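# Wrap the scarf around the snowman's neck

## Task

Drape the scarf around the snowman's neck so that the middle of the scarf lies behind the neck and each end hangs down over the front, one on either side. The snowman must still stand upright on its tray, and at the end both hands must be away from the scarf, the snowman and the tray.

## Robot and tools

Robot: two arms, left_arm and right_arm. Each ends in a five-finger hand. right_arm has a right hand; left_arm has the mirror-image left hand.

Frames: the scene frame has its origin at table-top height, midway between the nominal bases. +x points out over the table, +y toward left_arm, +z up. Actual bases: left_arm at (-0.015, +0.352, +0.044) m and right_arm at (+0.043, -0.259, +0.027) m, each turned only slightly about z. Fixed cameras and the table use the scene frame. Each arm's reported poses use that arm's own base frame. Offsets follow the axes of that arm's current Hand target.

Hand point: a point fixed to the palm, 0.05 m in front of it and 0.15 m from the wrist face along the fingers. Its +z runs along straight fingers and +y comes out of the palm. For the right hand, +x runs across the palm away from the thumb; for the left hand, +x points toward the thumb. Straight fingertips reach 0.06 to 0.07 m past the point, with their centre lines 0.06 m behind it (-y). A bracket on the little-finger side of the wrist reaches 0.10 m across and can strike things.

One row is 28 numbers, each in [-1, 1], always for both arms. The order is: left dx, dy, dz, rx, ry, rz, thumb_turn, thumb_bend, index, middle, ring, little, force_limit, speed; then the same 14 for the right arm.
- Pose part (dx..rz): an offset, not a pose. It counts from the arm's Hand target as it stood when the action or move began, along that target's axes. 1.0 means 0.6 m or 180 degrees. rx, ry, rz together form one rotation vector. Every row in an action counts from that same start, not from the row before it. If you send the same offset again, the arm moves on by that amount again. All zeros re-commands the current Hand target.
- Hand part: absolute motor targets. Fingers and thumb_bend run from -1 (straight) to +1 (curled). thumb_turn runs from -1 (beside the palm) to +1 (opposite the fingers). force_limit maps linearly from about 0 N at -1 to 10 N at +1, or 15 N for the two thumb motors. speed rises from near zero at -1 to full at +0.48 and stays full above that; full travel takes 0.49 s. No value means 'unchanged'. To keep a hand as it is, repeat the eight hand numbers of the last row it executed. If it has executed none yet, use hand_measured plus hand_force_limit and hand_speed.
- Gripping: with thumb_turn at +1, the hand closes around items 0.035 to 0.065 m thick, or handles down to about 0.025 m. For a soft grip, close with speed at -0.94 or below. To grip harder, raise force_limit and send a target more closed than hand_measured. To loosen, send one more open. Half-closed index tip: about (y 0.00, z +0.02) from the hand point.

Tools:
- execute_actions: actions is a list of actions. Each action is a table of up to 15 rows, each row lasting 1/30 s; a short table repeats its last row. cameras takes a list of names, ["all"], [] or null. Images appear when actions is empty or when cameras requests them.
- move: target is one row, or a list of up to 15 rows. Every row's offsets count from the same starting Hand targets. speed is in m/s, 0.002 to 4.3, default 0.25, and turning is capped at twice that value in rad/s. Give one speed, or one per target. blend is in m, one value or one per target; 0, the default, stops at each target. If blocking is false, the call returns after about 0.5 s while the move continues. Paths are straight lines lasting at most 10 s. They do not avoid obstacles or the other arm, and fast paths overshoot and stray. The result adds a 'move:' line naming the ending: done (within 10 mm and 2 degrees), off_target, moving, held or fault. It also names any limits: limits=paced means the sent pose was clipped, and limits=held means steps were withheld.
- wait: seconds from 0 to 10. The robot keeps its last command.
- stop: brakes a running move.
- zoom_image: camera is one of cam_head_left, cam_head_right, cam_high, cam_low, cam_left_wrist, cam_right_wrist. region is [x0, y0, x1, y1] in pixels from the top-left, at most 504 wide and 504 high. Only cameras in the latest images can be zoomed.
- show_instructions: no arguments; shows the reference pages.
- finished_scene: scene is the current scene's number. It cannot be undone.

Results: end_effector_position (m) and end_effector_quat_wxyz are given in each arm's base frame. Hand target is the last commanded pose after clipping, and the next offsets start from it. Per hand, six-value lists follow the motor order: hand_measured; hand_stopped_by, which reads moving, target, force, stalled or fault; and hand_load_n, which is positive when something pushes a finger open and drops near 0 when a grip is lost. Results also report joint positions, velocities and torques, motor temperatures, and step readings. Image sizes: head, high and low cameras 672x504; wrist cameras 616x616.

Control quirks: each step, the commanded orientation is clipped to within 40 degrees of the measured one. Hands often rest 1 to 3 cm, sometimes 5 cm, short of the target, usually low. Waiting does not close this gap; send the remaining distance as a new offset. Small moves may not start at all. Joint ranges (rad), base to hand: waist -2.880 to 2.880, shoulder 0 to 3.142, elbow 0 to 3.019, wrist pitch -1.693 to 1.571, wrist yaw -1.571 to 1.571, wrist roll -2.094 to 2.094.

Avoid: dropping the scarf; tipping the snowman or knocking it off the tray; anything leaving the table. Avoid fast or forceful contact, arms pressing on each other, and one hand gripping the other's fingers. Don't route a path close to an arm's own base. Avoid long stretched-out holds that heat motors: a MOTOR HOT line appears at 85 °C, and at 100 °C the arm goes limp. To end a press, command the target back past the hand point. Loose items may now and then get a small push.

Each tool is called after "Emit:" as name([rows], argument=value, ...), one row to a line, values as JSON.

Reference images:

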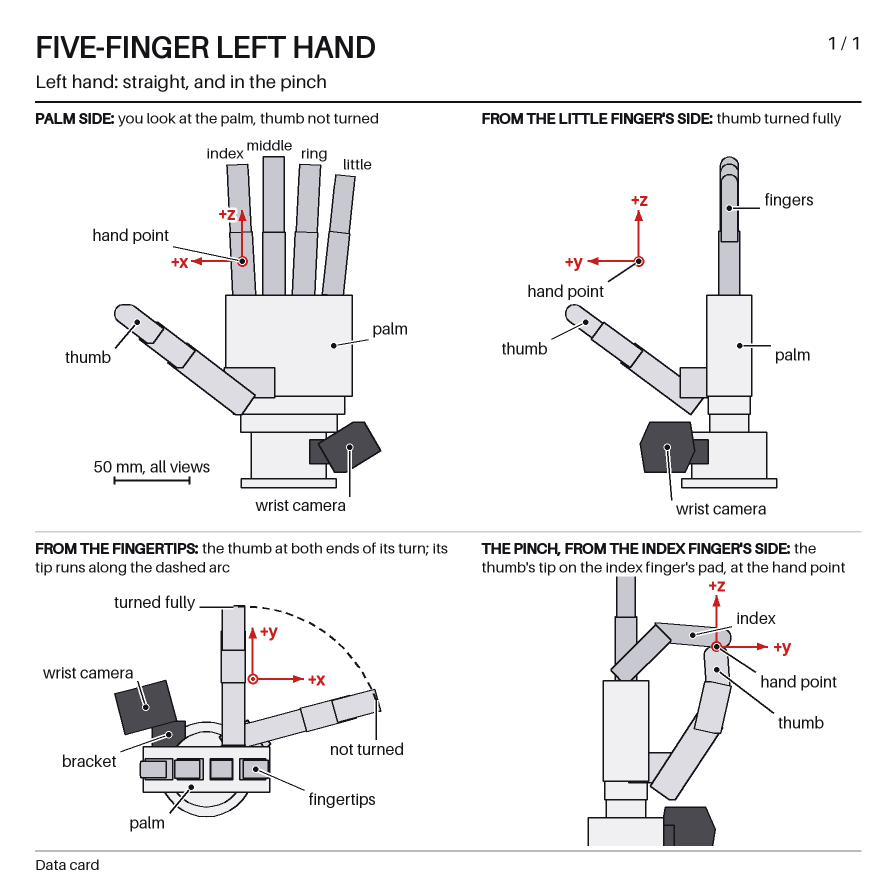

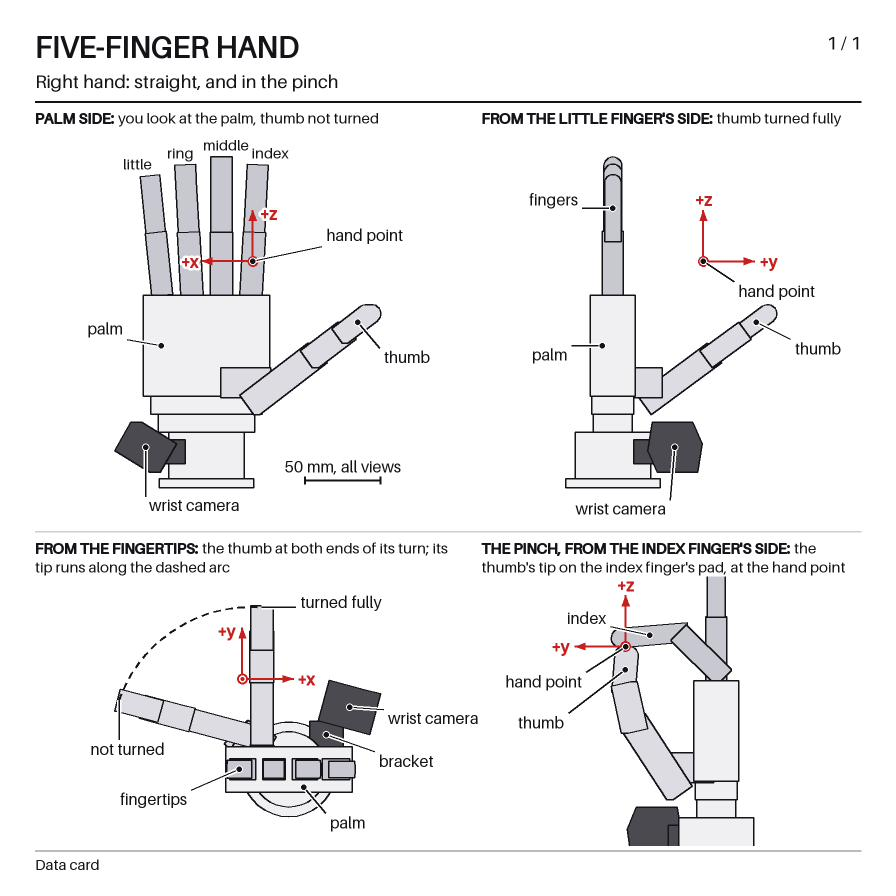

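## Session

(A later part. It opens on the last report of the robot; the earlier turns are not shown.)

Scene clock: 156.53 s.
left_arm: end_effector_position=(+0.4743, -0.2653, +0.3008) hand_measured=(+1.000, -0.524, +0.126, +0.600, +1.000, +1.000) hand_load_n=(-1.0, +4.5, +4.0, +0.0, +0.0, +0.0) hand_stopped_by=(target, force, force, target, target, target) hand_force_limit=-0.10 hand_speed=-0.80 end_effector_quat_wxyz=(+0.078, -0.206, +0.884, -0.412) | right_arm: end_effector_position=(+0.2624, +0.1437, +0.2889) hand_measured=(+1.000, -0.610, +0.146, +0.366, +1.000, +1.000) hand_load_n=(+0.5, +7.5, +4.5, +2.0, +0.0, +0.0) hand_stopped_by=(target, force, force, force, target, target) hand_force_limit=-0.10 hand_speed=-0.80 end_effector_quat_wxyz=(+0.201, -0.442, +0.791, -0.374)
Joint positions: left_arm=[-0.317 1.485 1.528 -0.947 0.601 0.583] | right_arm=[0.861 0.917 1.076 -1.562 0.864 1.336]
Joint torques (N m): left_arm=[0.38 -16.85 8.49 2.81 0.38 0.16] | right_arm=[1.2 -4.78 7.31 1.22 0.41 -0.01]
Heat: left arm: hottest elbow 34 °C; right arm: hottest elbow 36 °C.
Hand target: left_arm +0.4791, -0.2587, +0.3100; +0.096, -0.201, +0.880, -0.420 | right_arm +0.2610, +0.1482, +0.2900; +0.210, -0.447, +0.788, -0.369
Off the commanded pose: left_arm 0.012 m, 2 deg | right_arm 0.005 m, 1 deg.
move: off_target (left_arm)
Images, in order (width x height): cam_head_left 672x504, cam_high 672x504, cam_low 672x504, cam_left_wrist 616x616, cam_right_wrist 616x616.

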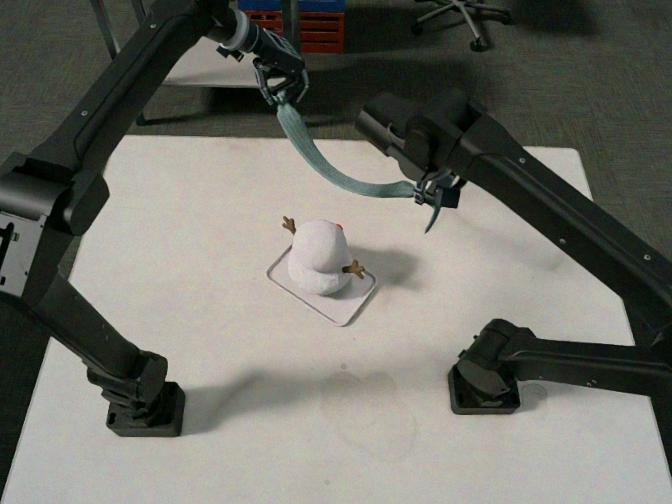

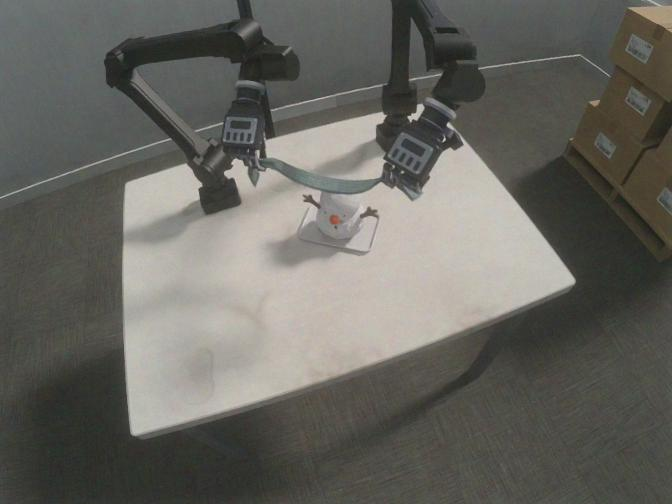

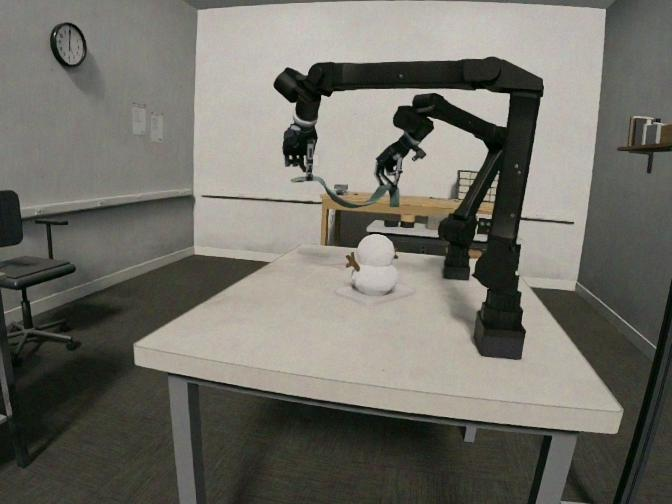

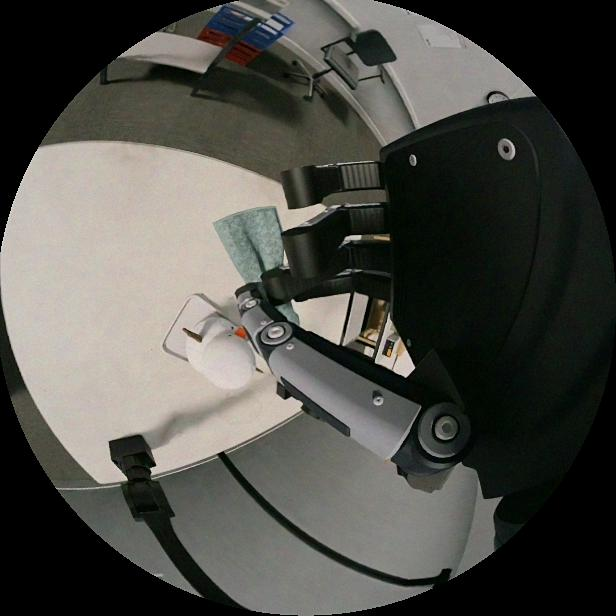

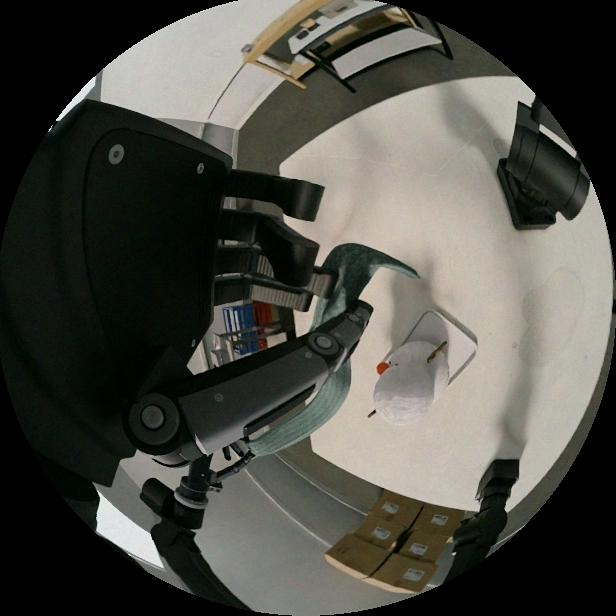

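Emit:
move(target=[0.222,0.2285,-0.2823,0,0.0259,0.021,1,-0.3,0.5,0.6,1,1,-0.1,-0.8,-0.0318,0.092,-0.1107,0,-0.1111,-0.0923,1,-0.3,0.5,0.6,1,1,-0.1,-0.8], speed=0.15, cameras=["cam_head_left","cam_high","cam_low","cam_left_wrist","cam_right_wrist"])

Scene clock: 160.33 s.
left_arm: end_effector_position=(+0.2664, -0.1245, +0.3103) hand_measured=(+1.000, -0.524, +0.126, +0.600, +1.000, +1.000) hand_load_n=(-0.5, +4.5, +4.0, +0.0, +0.0, +0.0) hand_stopped_by=(target, force, force, target, target, target) hand_force_limit=-0.10 hand_speed=-0.80 end_effector_quat_wxyz=(+0.074, -0.151, +0.889, -0.426) | right_arm: end_effector_position=(+0.1989, +0.2049, +0.2885) hand_measured=(+1.000, -0.610, +0.146, +0.366, +1.000, +1.000) hand_load_n=(+0.5, +7.5, +4.5, +2.0, +0.0, +0.0) hand_stopped_by=(target, force, force, force, target, target) hand_force_limit=-0.10 hand_speed=-0.80 end_effector_quat_wxyz=(+0.278, -0.608, +0.672, -0.318)
Joint positions: left_arm=[-0.027 0.936 1.123 -1.338 0.815 1.026] | right_arm=[1.141 0.803 1.012 -1.427 0.816 1.087]
Joint torques (N m): left_arm=[0.44 -5.6 8.16 0.79 0.53 0.16] | right_arm=[1.2 -3.43 7.45 1.62 0.38 -0.05]
Heat: left arm: hottest elbow 34 °C; right arm: hottest elbow 36 °C.
Hand target: left_arm +0.2646, -0.1202, +0.3097; +0.074, -0.155, +0.889, -0.425 | right_arm +0.1966, +0.2088, +0.2901; +0.287, -0.612, +0.667, -0.312
Off the commanded pose: left_arm 0.005 m, 0 deg | right_arm 0.005 m, 1 deg.
move: done
Images, in order (width x height): cam_head_left 672x504, cam_high 672x504, cam_low 672x504, cam_left_wrist 616x616, cam_right_wrist 616x616.

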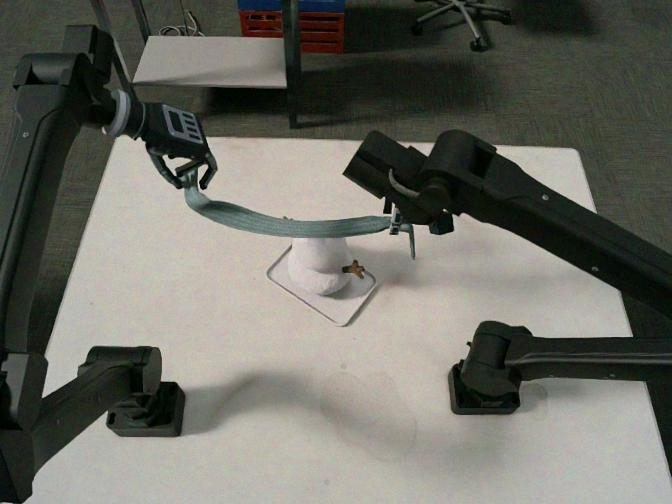

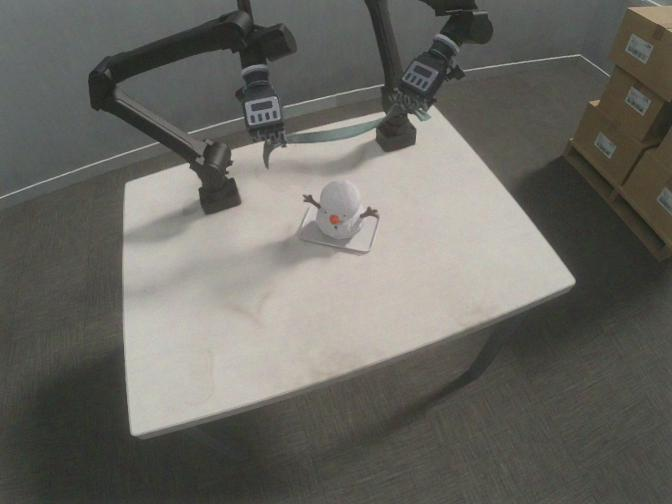

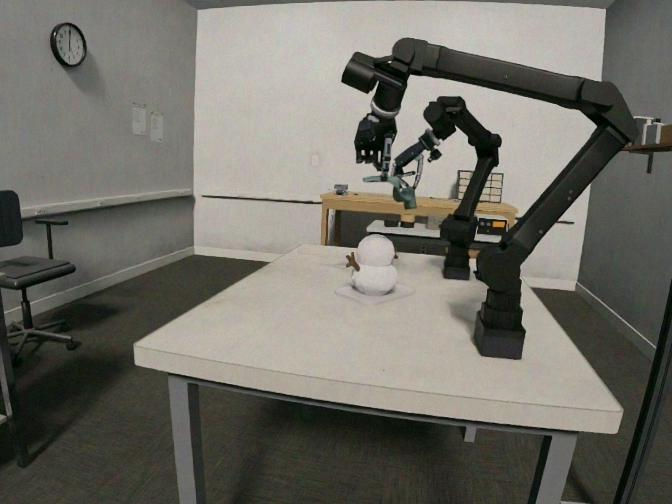

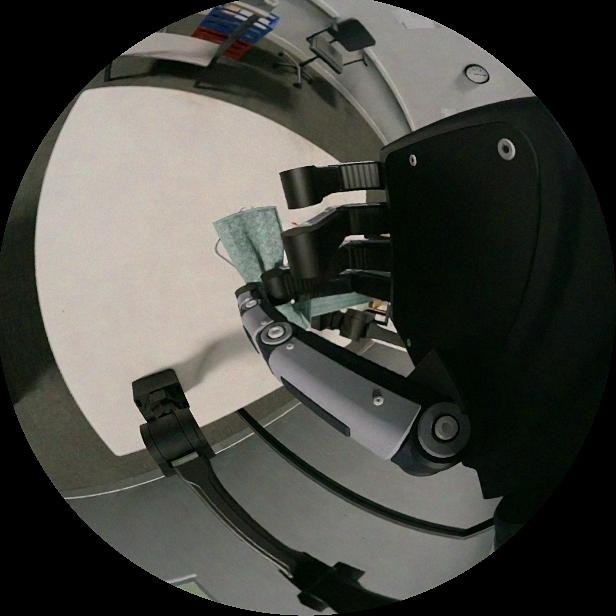

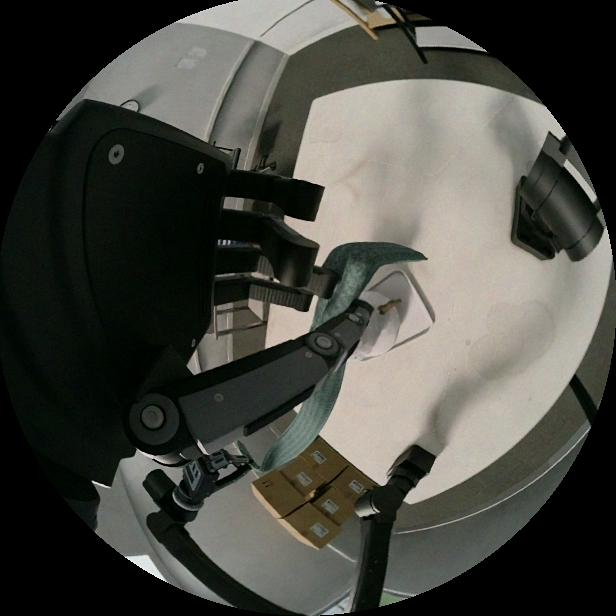

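Emit:
move(target=[0.0602,0.038,-0.0468,0,0.0432,0.035,1,-0.3,0.5,0.6,1,1,-0.1,-0.8,-0.0733,0.045,-0.0542,0,0,0,1,-0.3,0.5,0.6,1,1,-0.1,-0.8], speed=0.12, cameras=["cam_head_left","cam_high","cam_low","cam_left_wrist","cam_right_wrist"])

Scene clock: 163.77 s.
left_arm: end_effector_position=(+0.2187, -0.1013, +0.3056) hand_measured=(+1.000, -0.524, +0.126, +0.600, +1.000, +1.000) hand_load_n=(-0.5, +4.5, +4.0, +0.0, +0.5, +0.0) hand_stopped_by=(target, force, force, target, target, target) hand_force_limit=-0.10 hand_speed=-0.80 end_effector_quat_wxyz=(+0.032, -0.074, +0.900, -0.428) | right_arm: end_effector_position=(+0.1590, +0.2460, +0.2708) hand_measured=(+1.000, -0.610, +0.146, +0.366, +1.000, +1.000) hand_load_n=(+0.0, +7.5, +4.5, +2.5, +0.0, +0.0) hand_stopped_by=(target, force, force, force, target, target) hand_force_limit=-0.10 hand_speed=-0.80 end_effector_quat_wxyz=(-0.273, +0.617, -0.665, +0.321)
Joint positions: left_arm=[0.067 0.929 1.123 -1.654 0.883 1.421] | right_arm=[1.369 0.927 1.039 -1.584 0.865 1.4]
Joint torques (N m): left_arm=[0.44 -4.78 8.7 0.27 0.62 0.13] | right_arm=[1.32 -3.6 11.36 -0.02 0.71 0.14]
Heat: left arm: hottest elbow 33 °C; right arm: hottest elbow 36 °C.
Hand target: left_arm +0.2183, -0.0983, +0.3096; +0.037, -0.077, +0.899, -0.429 | right_arm +0.1582, +0.2562, +0.2902; -0.288, +0.612, -0.667, +0.312
Off the commanded pose: left_arm 0.005 m, 1 deg | right_arm 0.022 m, 2 deg.
move: off_target (right_arm)
Images, in order (width x height): cam_head_left 672x504, cam_high 672x504, cam_low 672x504, cam_left_wrist 616x616, cam_right_wrist 616x616.

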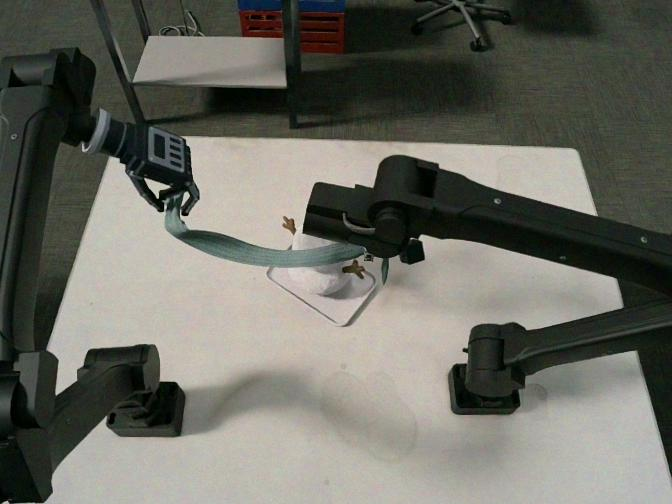

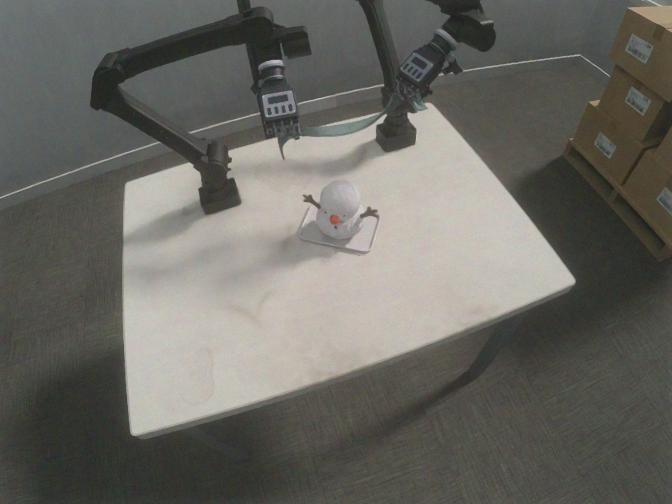

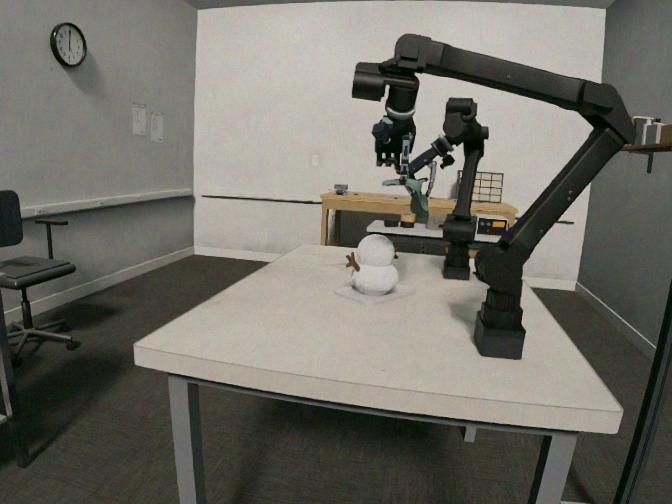

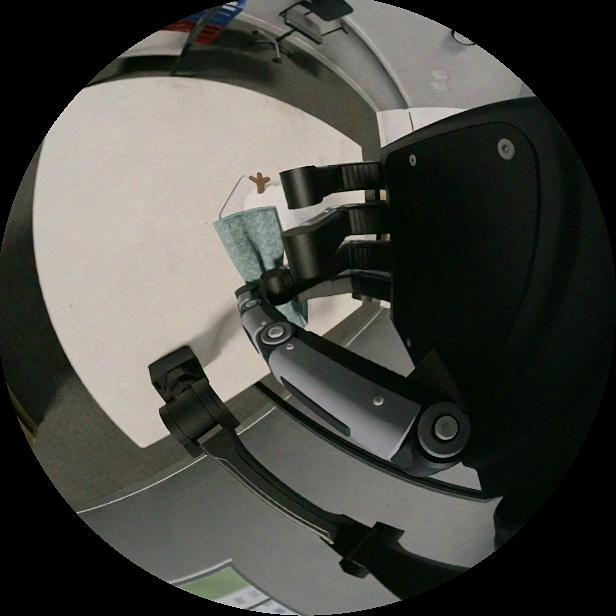

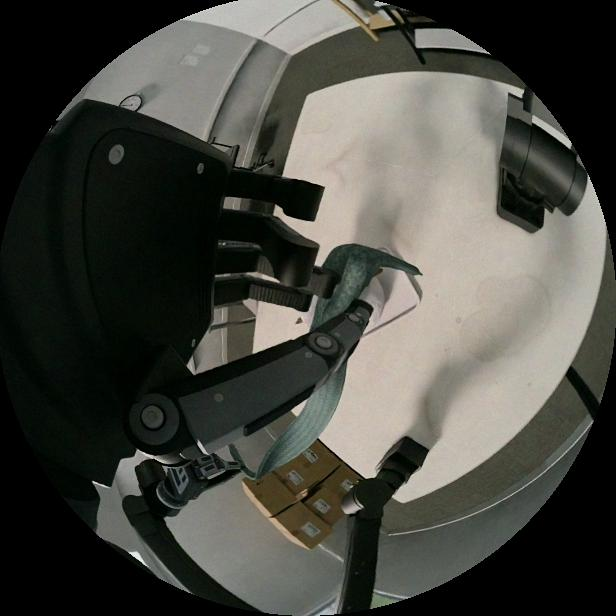

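Emit:
move(target=[0.0112,0.0708,0.1243,0,0,0,1,-0.3,0.5,0.6,1,1,-0.1,-0.8,0,0.1025,0.0852,0,0,0,1,-0.3,0.5,0.6,1,1,-0.1,-0.8], speed=0.1, cameras=["cam_head_left","cam_head_right","cam_high","cam_low","cam_right_wrist"])

Scene clock: 167.87 s.
left_arm: end_effector_position=(+0.2170, -0.1270, +0.2288) hand_measured=(+1.000, -0.524, +0.126, +0.600, +1.000, +1.000) hand_load_n=(-1.0, +4.0, +4.0, +0.0, +0.0, +0.0) hand_stopped_by=(target, force, force, target, target, target) hand_force_limit=-0.10 hand_speed=-0.80 end_effector_quat_wxyz=(+0.030, -0.084, +0.899, -0.428) | right_arm: end_effector_position=(+0.1599, +0.2517, +0.2102) hand_measured=(+1.000, -0.610, +0.146, +0.366, +1.000, +1.000) hand_load_n=(+0.5, +7.5, +4.5, +2.0, +0.0, +0.0) hand_stopped_by=(target, force, force, force, target, target) hand_force_limit=-0.10 hand_speed=-0.80 end_effector_quat_wxyz=(-0.279, +0.613, -0.668, +0.317)
Joint positions: left_arm=[-0.042 0.874 0.887 -1.339 0.862 1.23] | right_arm=[1.371 0.927 0.878 -1.41 0.866 1.405]
Joint torques (N m): left_arm=[-1.61 -5.19 7.79 1.89 0.43 -0.1] | right_arm=[1.26 -4.37 7.28 1.16 0.69 0.11]
Heat: left arm: hottest elbow 33 °C; right arm: hottest elbow 37 °C.
Hand target: left_arm +0.2169, -0.1303, +0.2297; +0.037, -0.076, +0.899, -0.429 | right_arm +0.1582, +0.2563, +0.2102; -0.287, +0.612, -0.667, +0.312
Off the commanded pose: left_arm 0.003 m, 1 deg | right_arm 0.005 m, 1 deg.
move: done
Images, in order (width x height): cam_head_left 672x504, cam_head_right 672x504, cam_high 672x504, cam_low 672x504, cam_right_wrist 616x616.

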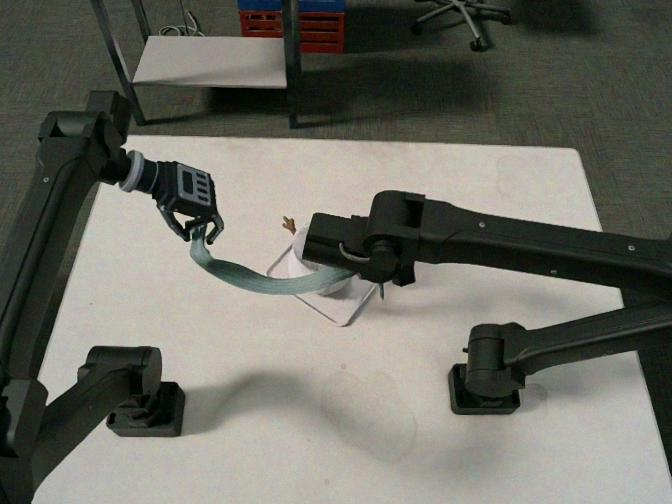

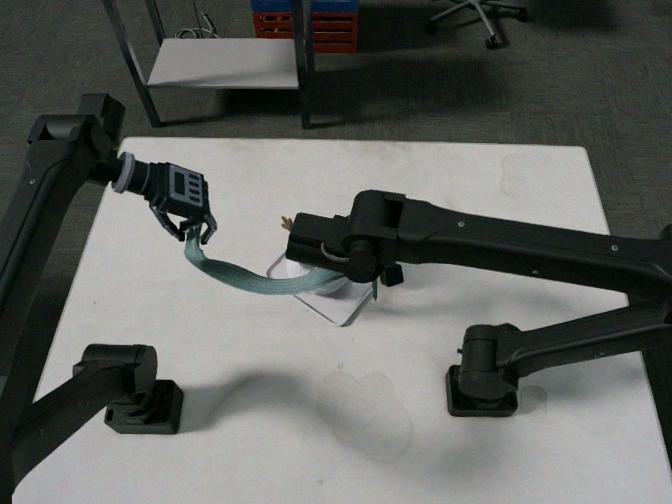

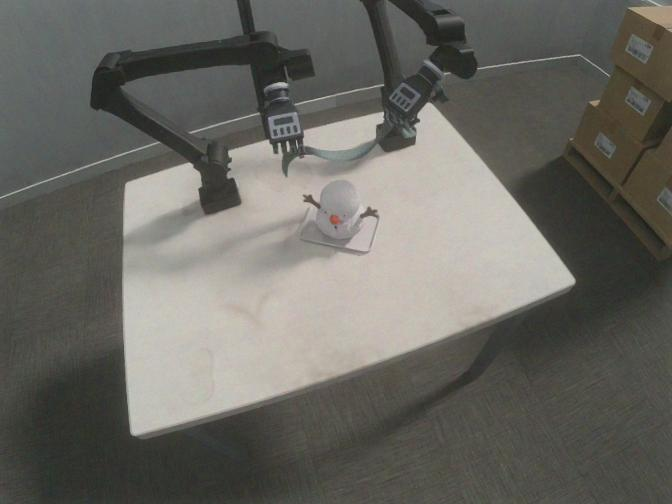

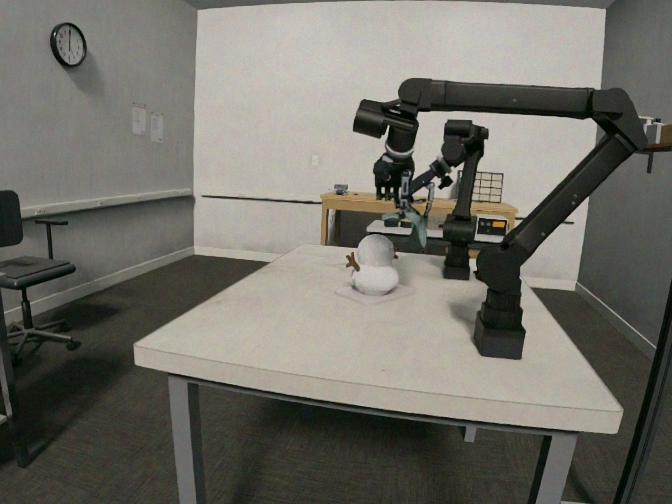

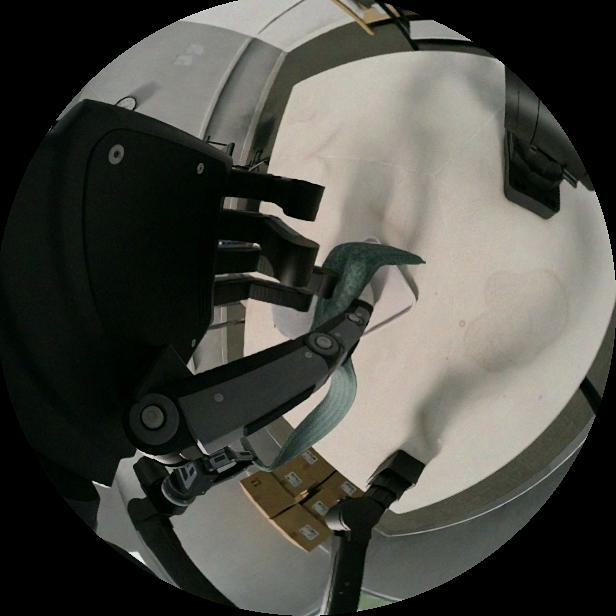

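Emit:
zoom_image(camera="cam_low", region=[300, 120, 520, 310])

Emit:
zoom_image(camera="cam_high", region=[220, 60, 460, 260])

Emit:
zoom_image(camera="cam_head_left", region=[140, 150, 440, 350])

Scaled by 2.291.

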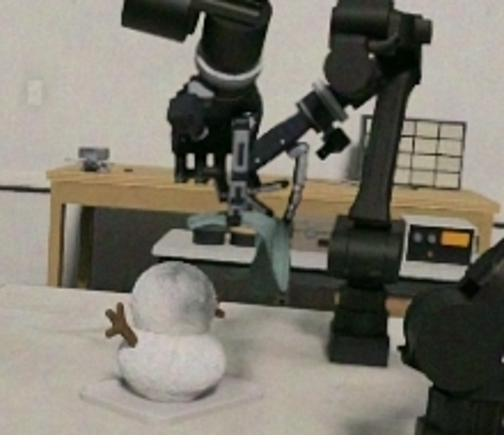

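Scaled by 2.100.

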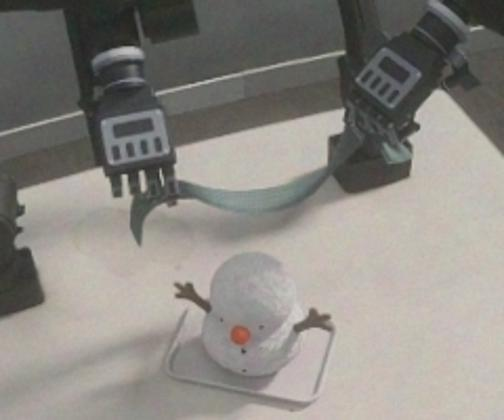

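Scaled by 1.680.

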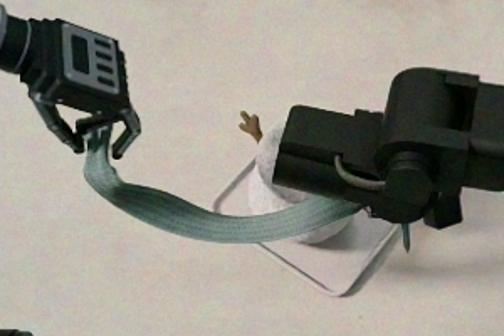

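Emit:
move(target=[0,0.0453,0.0367,0,0,0,1,-0.3,0.5,0.6,1,1,-0.1,-0.8,0,0.0449,0.0373,0,0,0,1,-0.3,0.5,0.6,1,1,-0.1,-0.8], speed=0.1, cameras=["cam_head_left","cam_high","cam_low","cam_right_wrist"])

Emit:
zoom_image(camera="cam_low", region=[300, 120, 520, 310])

Emit:
zoom_image(camera="cam_high", region=[220, 60, 460, 260])

Scene clock: 170.90 s.
left_arm: end_effector_position=(+0.2166, -0.1270, +0.1947) hand_measured=(+1.000, -0.524, +0.126, +0.600, +1.000, +1.000) hand_load_n=(-0.5, +4.5, +4.0, +0.5, +0.0, -0.5) hand_stopped_by=(target, force, force, target, target, target) hand_force_limit=-0.10 hand_speed=-0.80 end_effector_quat_wxyz=(+0.032, -0.083, +0.899, -0.428) | right_arm: end_effector_position=(+0.1598, +0.2512, +0.1771) hand_measured=(+1.000, -0.610, +0.146, +0.366, +1.000, +1.000) hand_load_n=(+0.0, +7.5, +4.0, +2.5, +0.0, +0.0) hand_stopped_by=(target, force, force, force, target, target) hand_force_limit=-0.10 hand_speed=-0.80 end_effector_quat_wxyz=(+0.282, -0.612, +0.669, -0.315)
Joint positions: left_arm=[-0.043 0.873 0.797 -1.245 0.862 1.228] | right_arm=[1.371 0.93 0.791 -1.313 0.866 1.405]
Joint torques (N m): left_arm=[-1.61 -4.72 7.79 1.89 0.44 -0.07] | right_arm=[1.26 -3.66 7.25 1.21 0.69 0.11]
Heat: left arm: hottest elbow 33 °C; right arm: hottest elbow 37 °C.
Hand target: left_arm +0.2170, -0.1304, +0.1946; +0.037, -0.076, +0.899, -0.429 | right_arm +0.1582, +0.2563, +0.1752; +0.287, -0.612, +0.667, -0.312
Off the commanded pose: left_arm 0.003 m, 1 deg | right_arm 0.006 m, 1 deg.
move: done
Images, in order (width x height): cam_head_left 672x504, cam_high 672x504, cam_low 672x504, cam_right_wrist 616x616.

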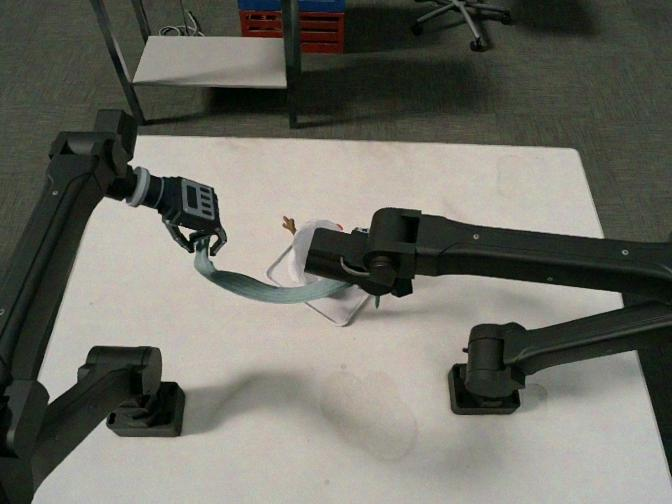

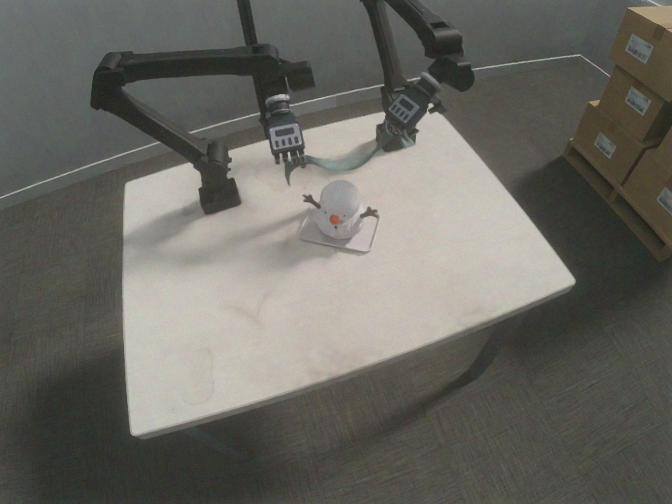

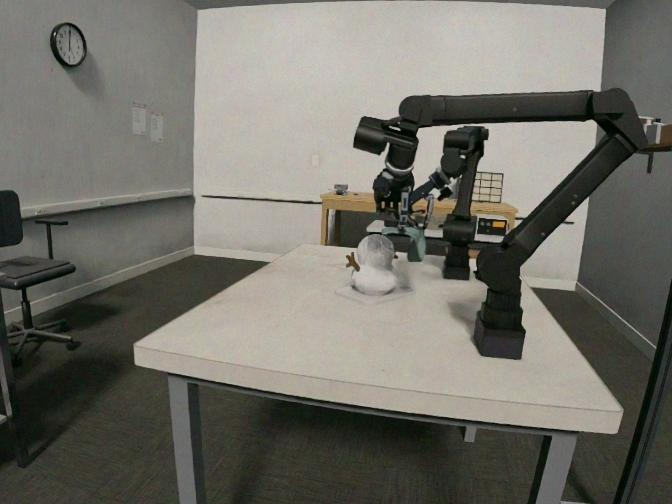

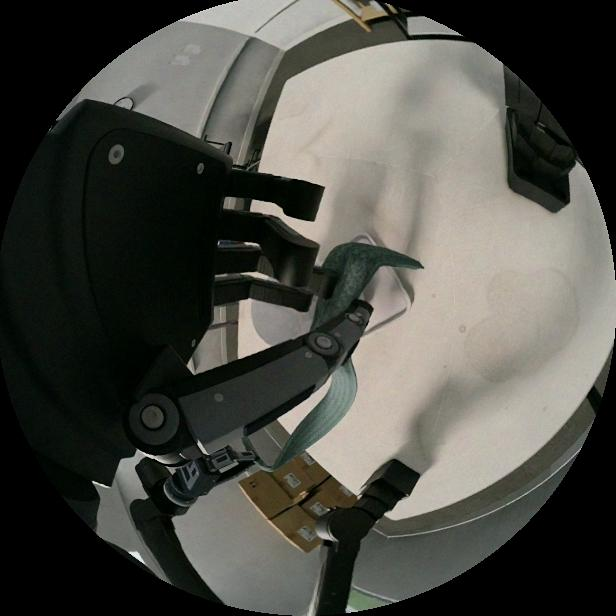

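Scaled by 2.291.

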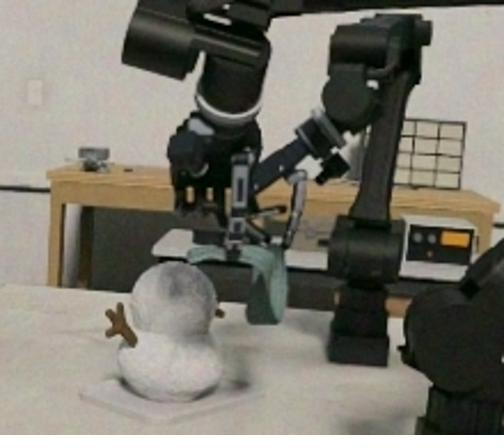

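Scaled by 2.100.

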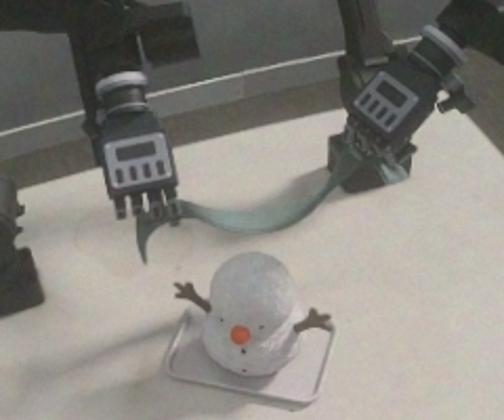

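Emit:
move(target=[-0.0933,-0.06,0.1139,0,0.0518,0.0419,1,-0.3,0.5,0.6,1,1,-0.1,-0.8,0.0455,-0.0125,0.054,0,-0.0641,-0.0532,1,-0.3,0.5,0.6,1,1,-0.1,-0.8], speed=0.08, cameras=["cam_head_left","cam_high","cam_low","cam_right_wrist","cam_left_wrist"])

Emit:
zoom_image(camera="cam_low", region=[300, 120, 520, 310])

Emit:
zoom_image(camera="cam_high", region=[220, 100, 460, 300])

Emit:
zoom_image(camera="cam_head_left", region=[190, 180, 430, 350])

Scene clock: 174.57 s.
left_arm: end_effector_position=(+0.2625, -0.1850, +0.1604) hand_measured=(+1.000, -0.524, +0.126, +0.600, +1.000, +1.000) hand_load_n=(-0.5, +4.0, +4.0, +0.0, +0.0, +0.0) hand_stopped_by=(target, force, force, target, target, target) hand_force_limit=-0.10 hand_speed=-0.80 end_effector_quat_wxyz=(-0.037, -0.007, +0.906, -0.423) | right_arm: end_effector_position=(+0.1817, +0.2259, +0.1577) hand_measured=(+1.000, -0.610, +0.146, +0.366, +1.000, +1.000) hand_load_n=(+0.0, +7.5, +4.0, +2.0, +0.0, +0.0) hand_stopped_by=(target, force, force, force, target, target) hand_force_limit=-0.10 hand_speed=-0.80 end_effector_quat_wxyz=(-0.318, +0.699, -0.579, +0.273)
Joint positions: left_arm=[-0.239 1.167 0.891 -1.106 0.861 1.23] | right_arm=[1.153 0.695 0.607 -0.906 0.687 0.754]
Joint torques (N m): left_arm=[-1.85 -7.47 12.86 1.81 0.57 0.15] | right_arm=[-0.85 -2.55 7.87 2.11 0.24 -0.04]
Heat: left arm: hottest elbow 33 °C; right arm: hottest elbow 37 °C.
Hand target: left_arm +0.2849, -0.1957, +0.1798; -0.008, +0.018, +0.902, -0.431 | right_arm +0.1855, +0.2266, +0.1604; -0.326, +0.694, -0.582, +0.272
Off the commanded pose: left_arm 0.031 m, 4 deg | right_arm 0.004 m, 1 deg.
move: off_target (left_arm)
Images, in order (width x height): cam_head_left 672x504, cam_high 672x504, cam_low 672x504, cam_left_wrist 616x616, cam_right_wrist 616x616.

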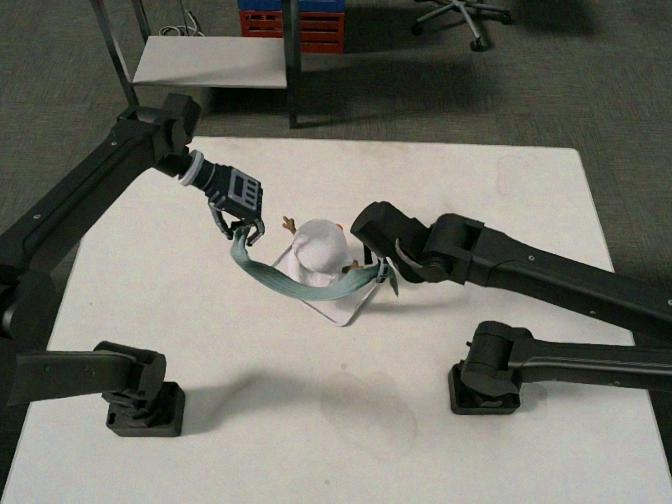

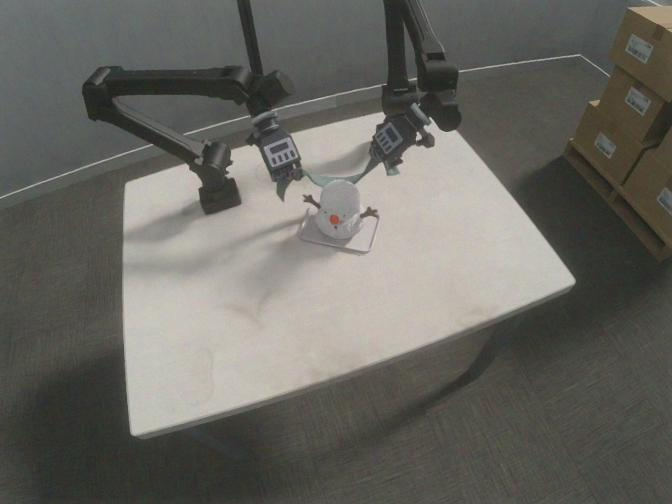

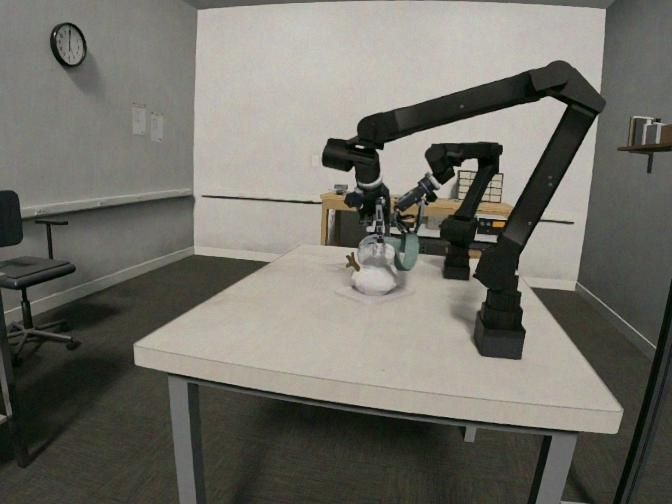

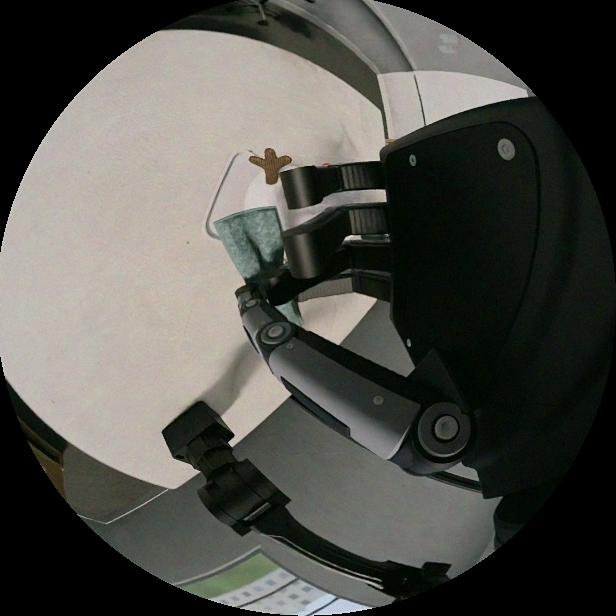

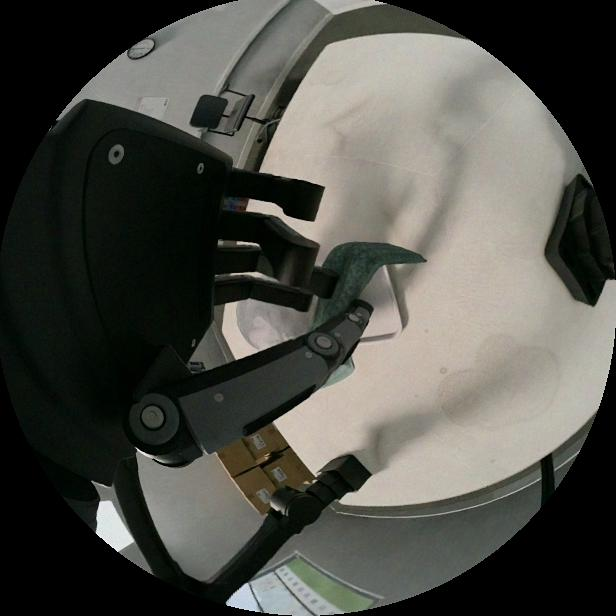

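Scaled by 2.291.

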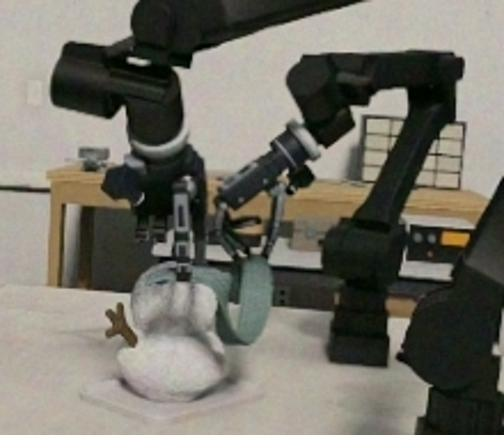

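Scaled by 2.100.

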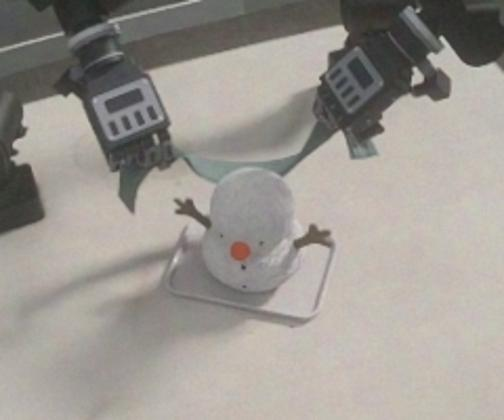

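Scaled by 2.100.

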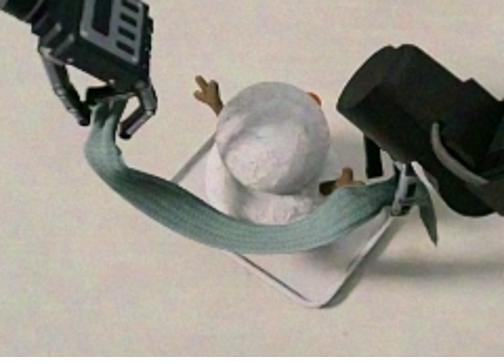

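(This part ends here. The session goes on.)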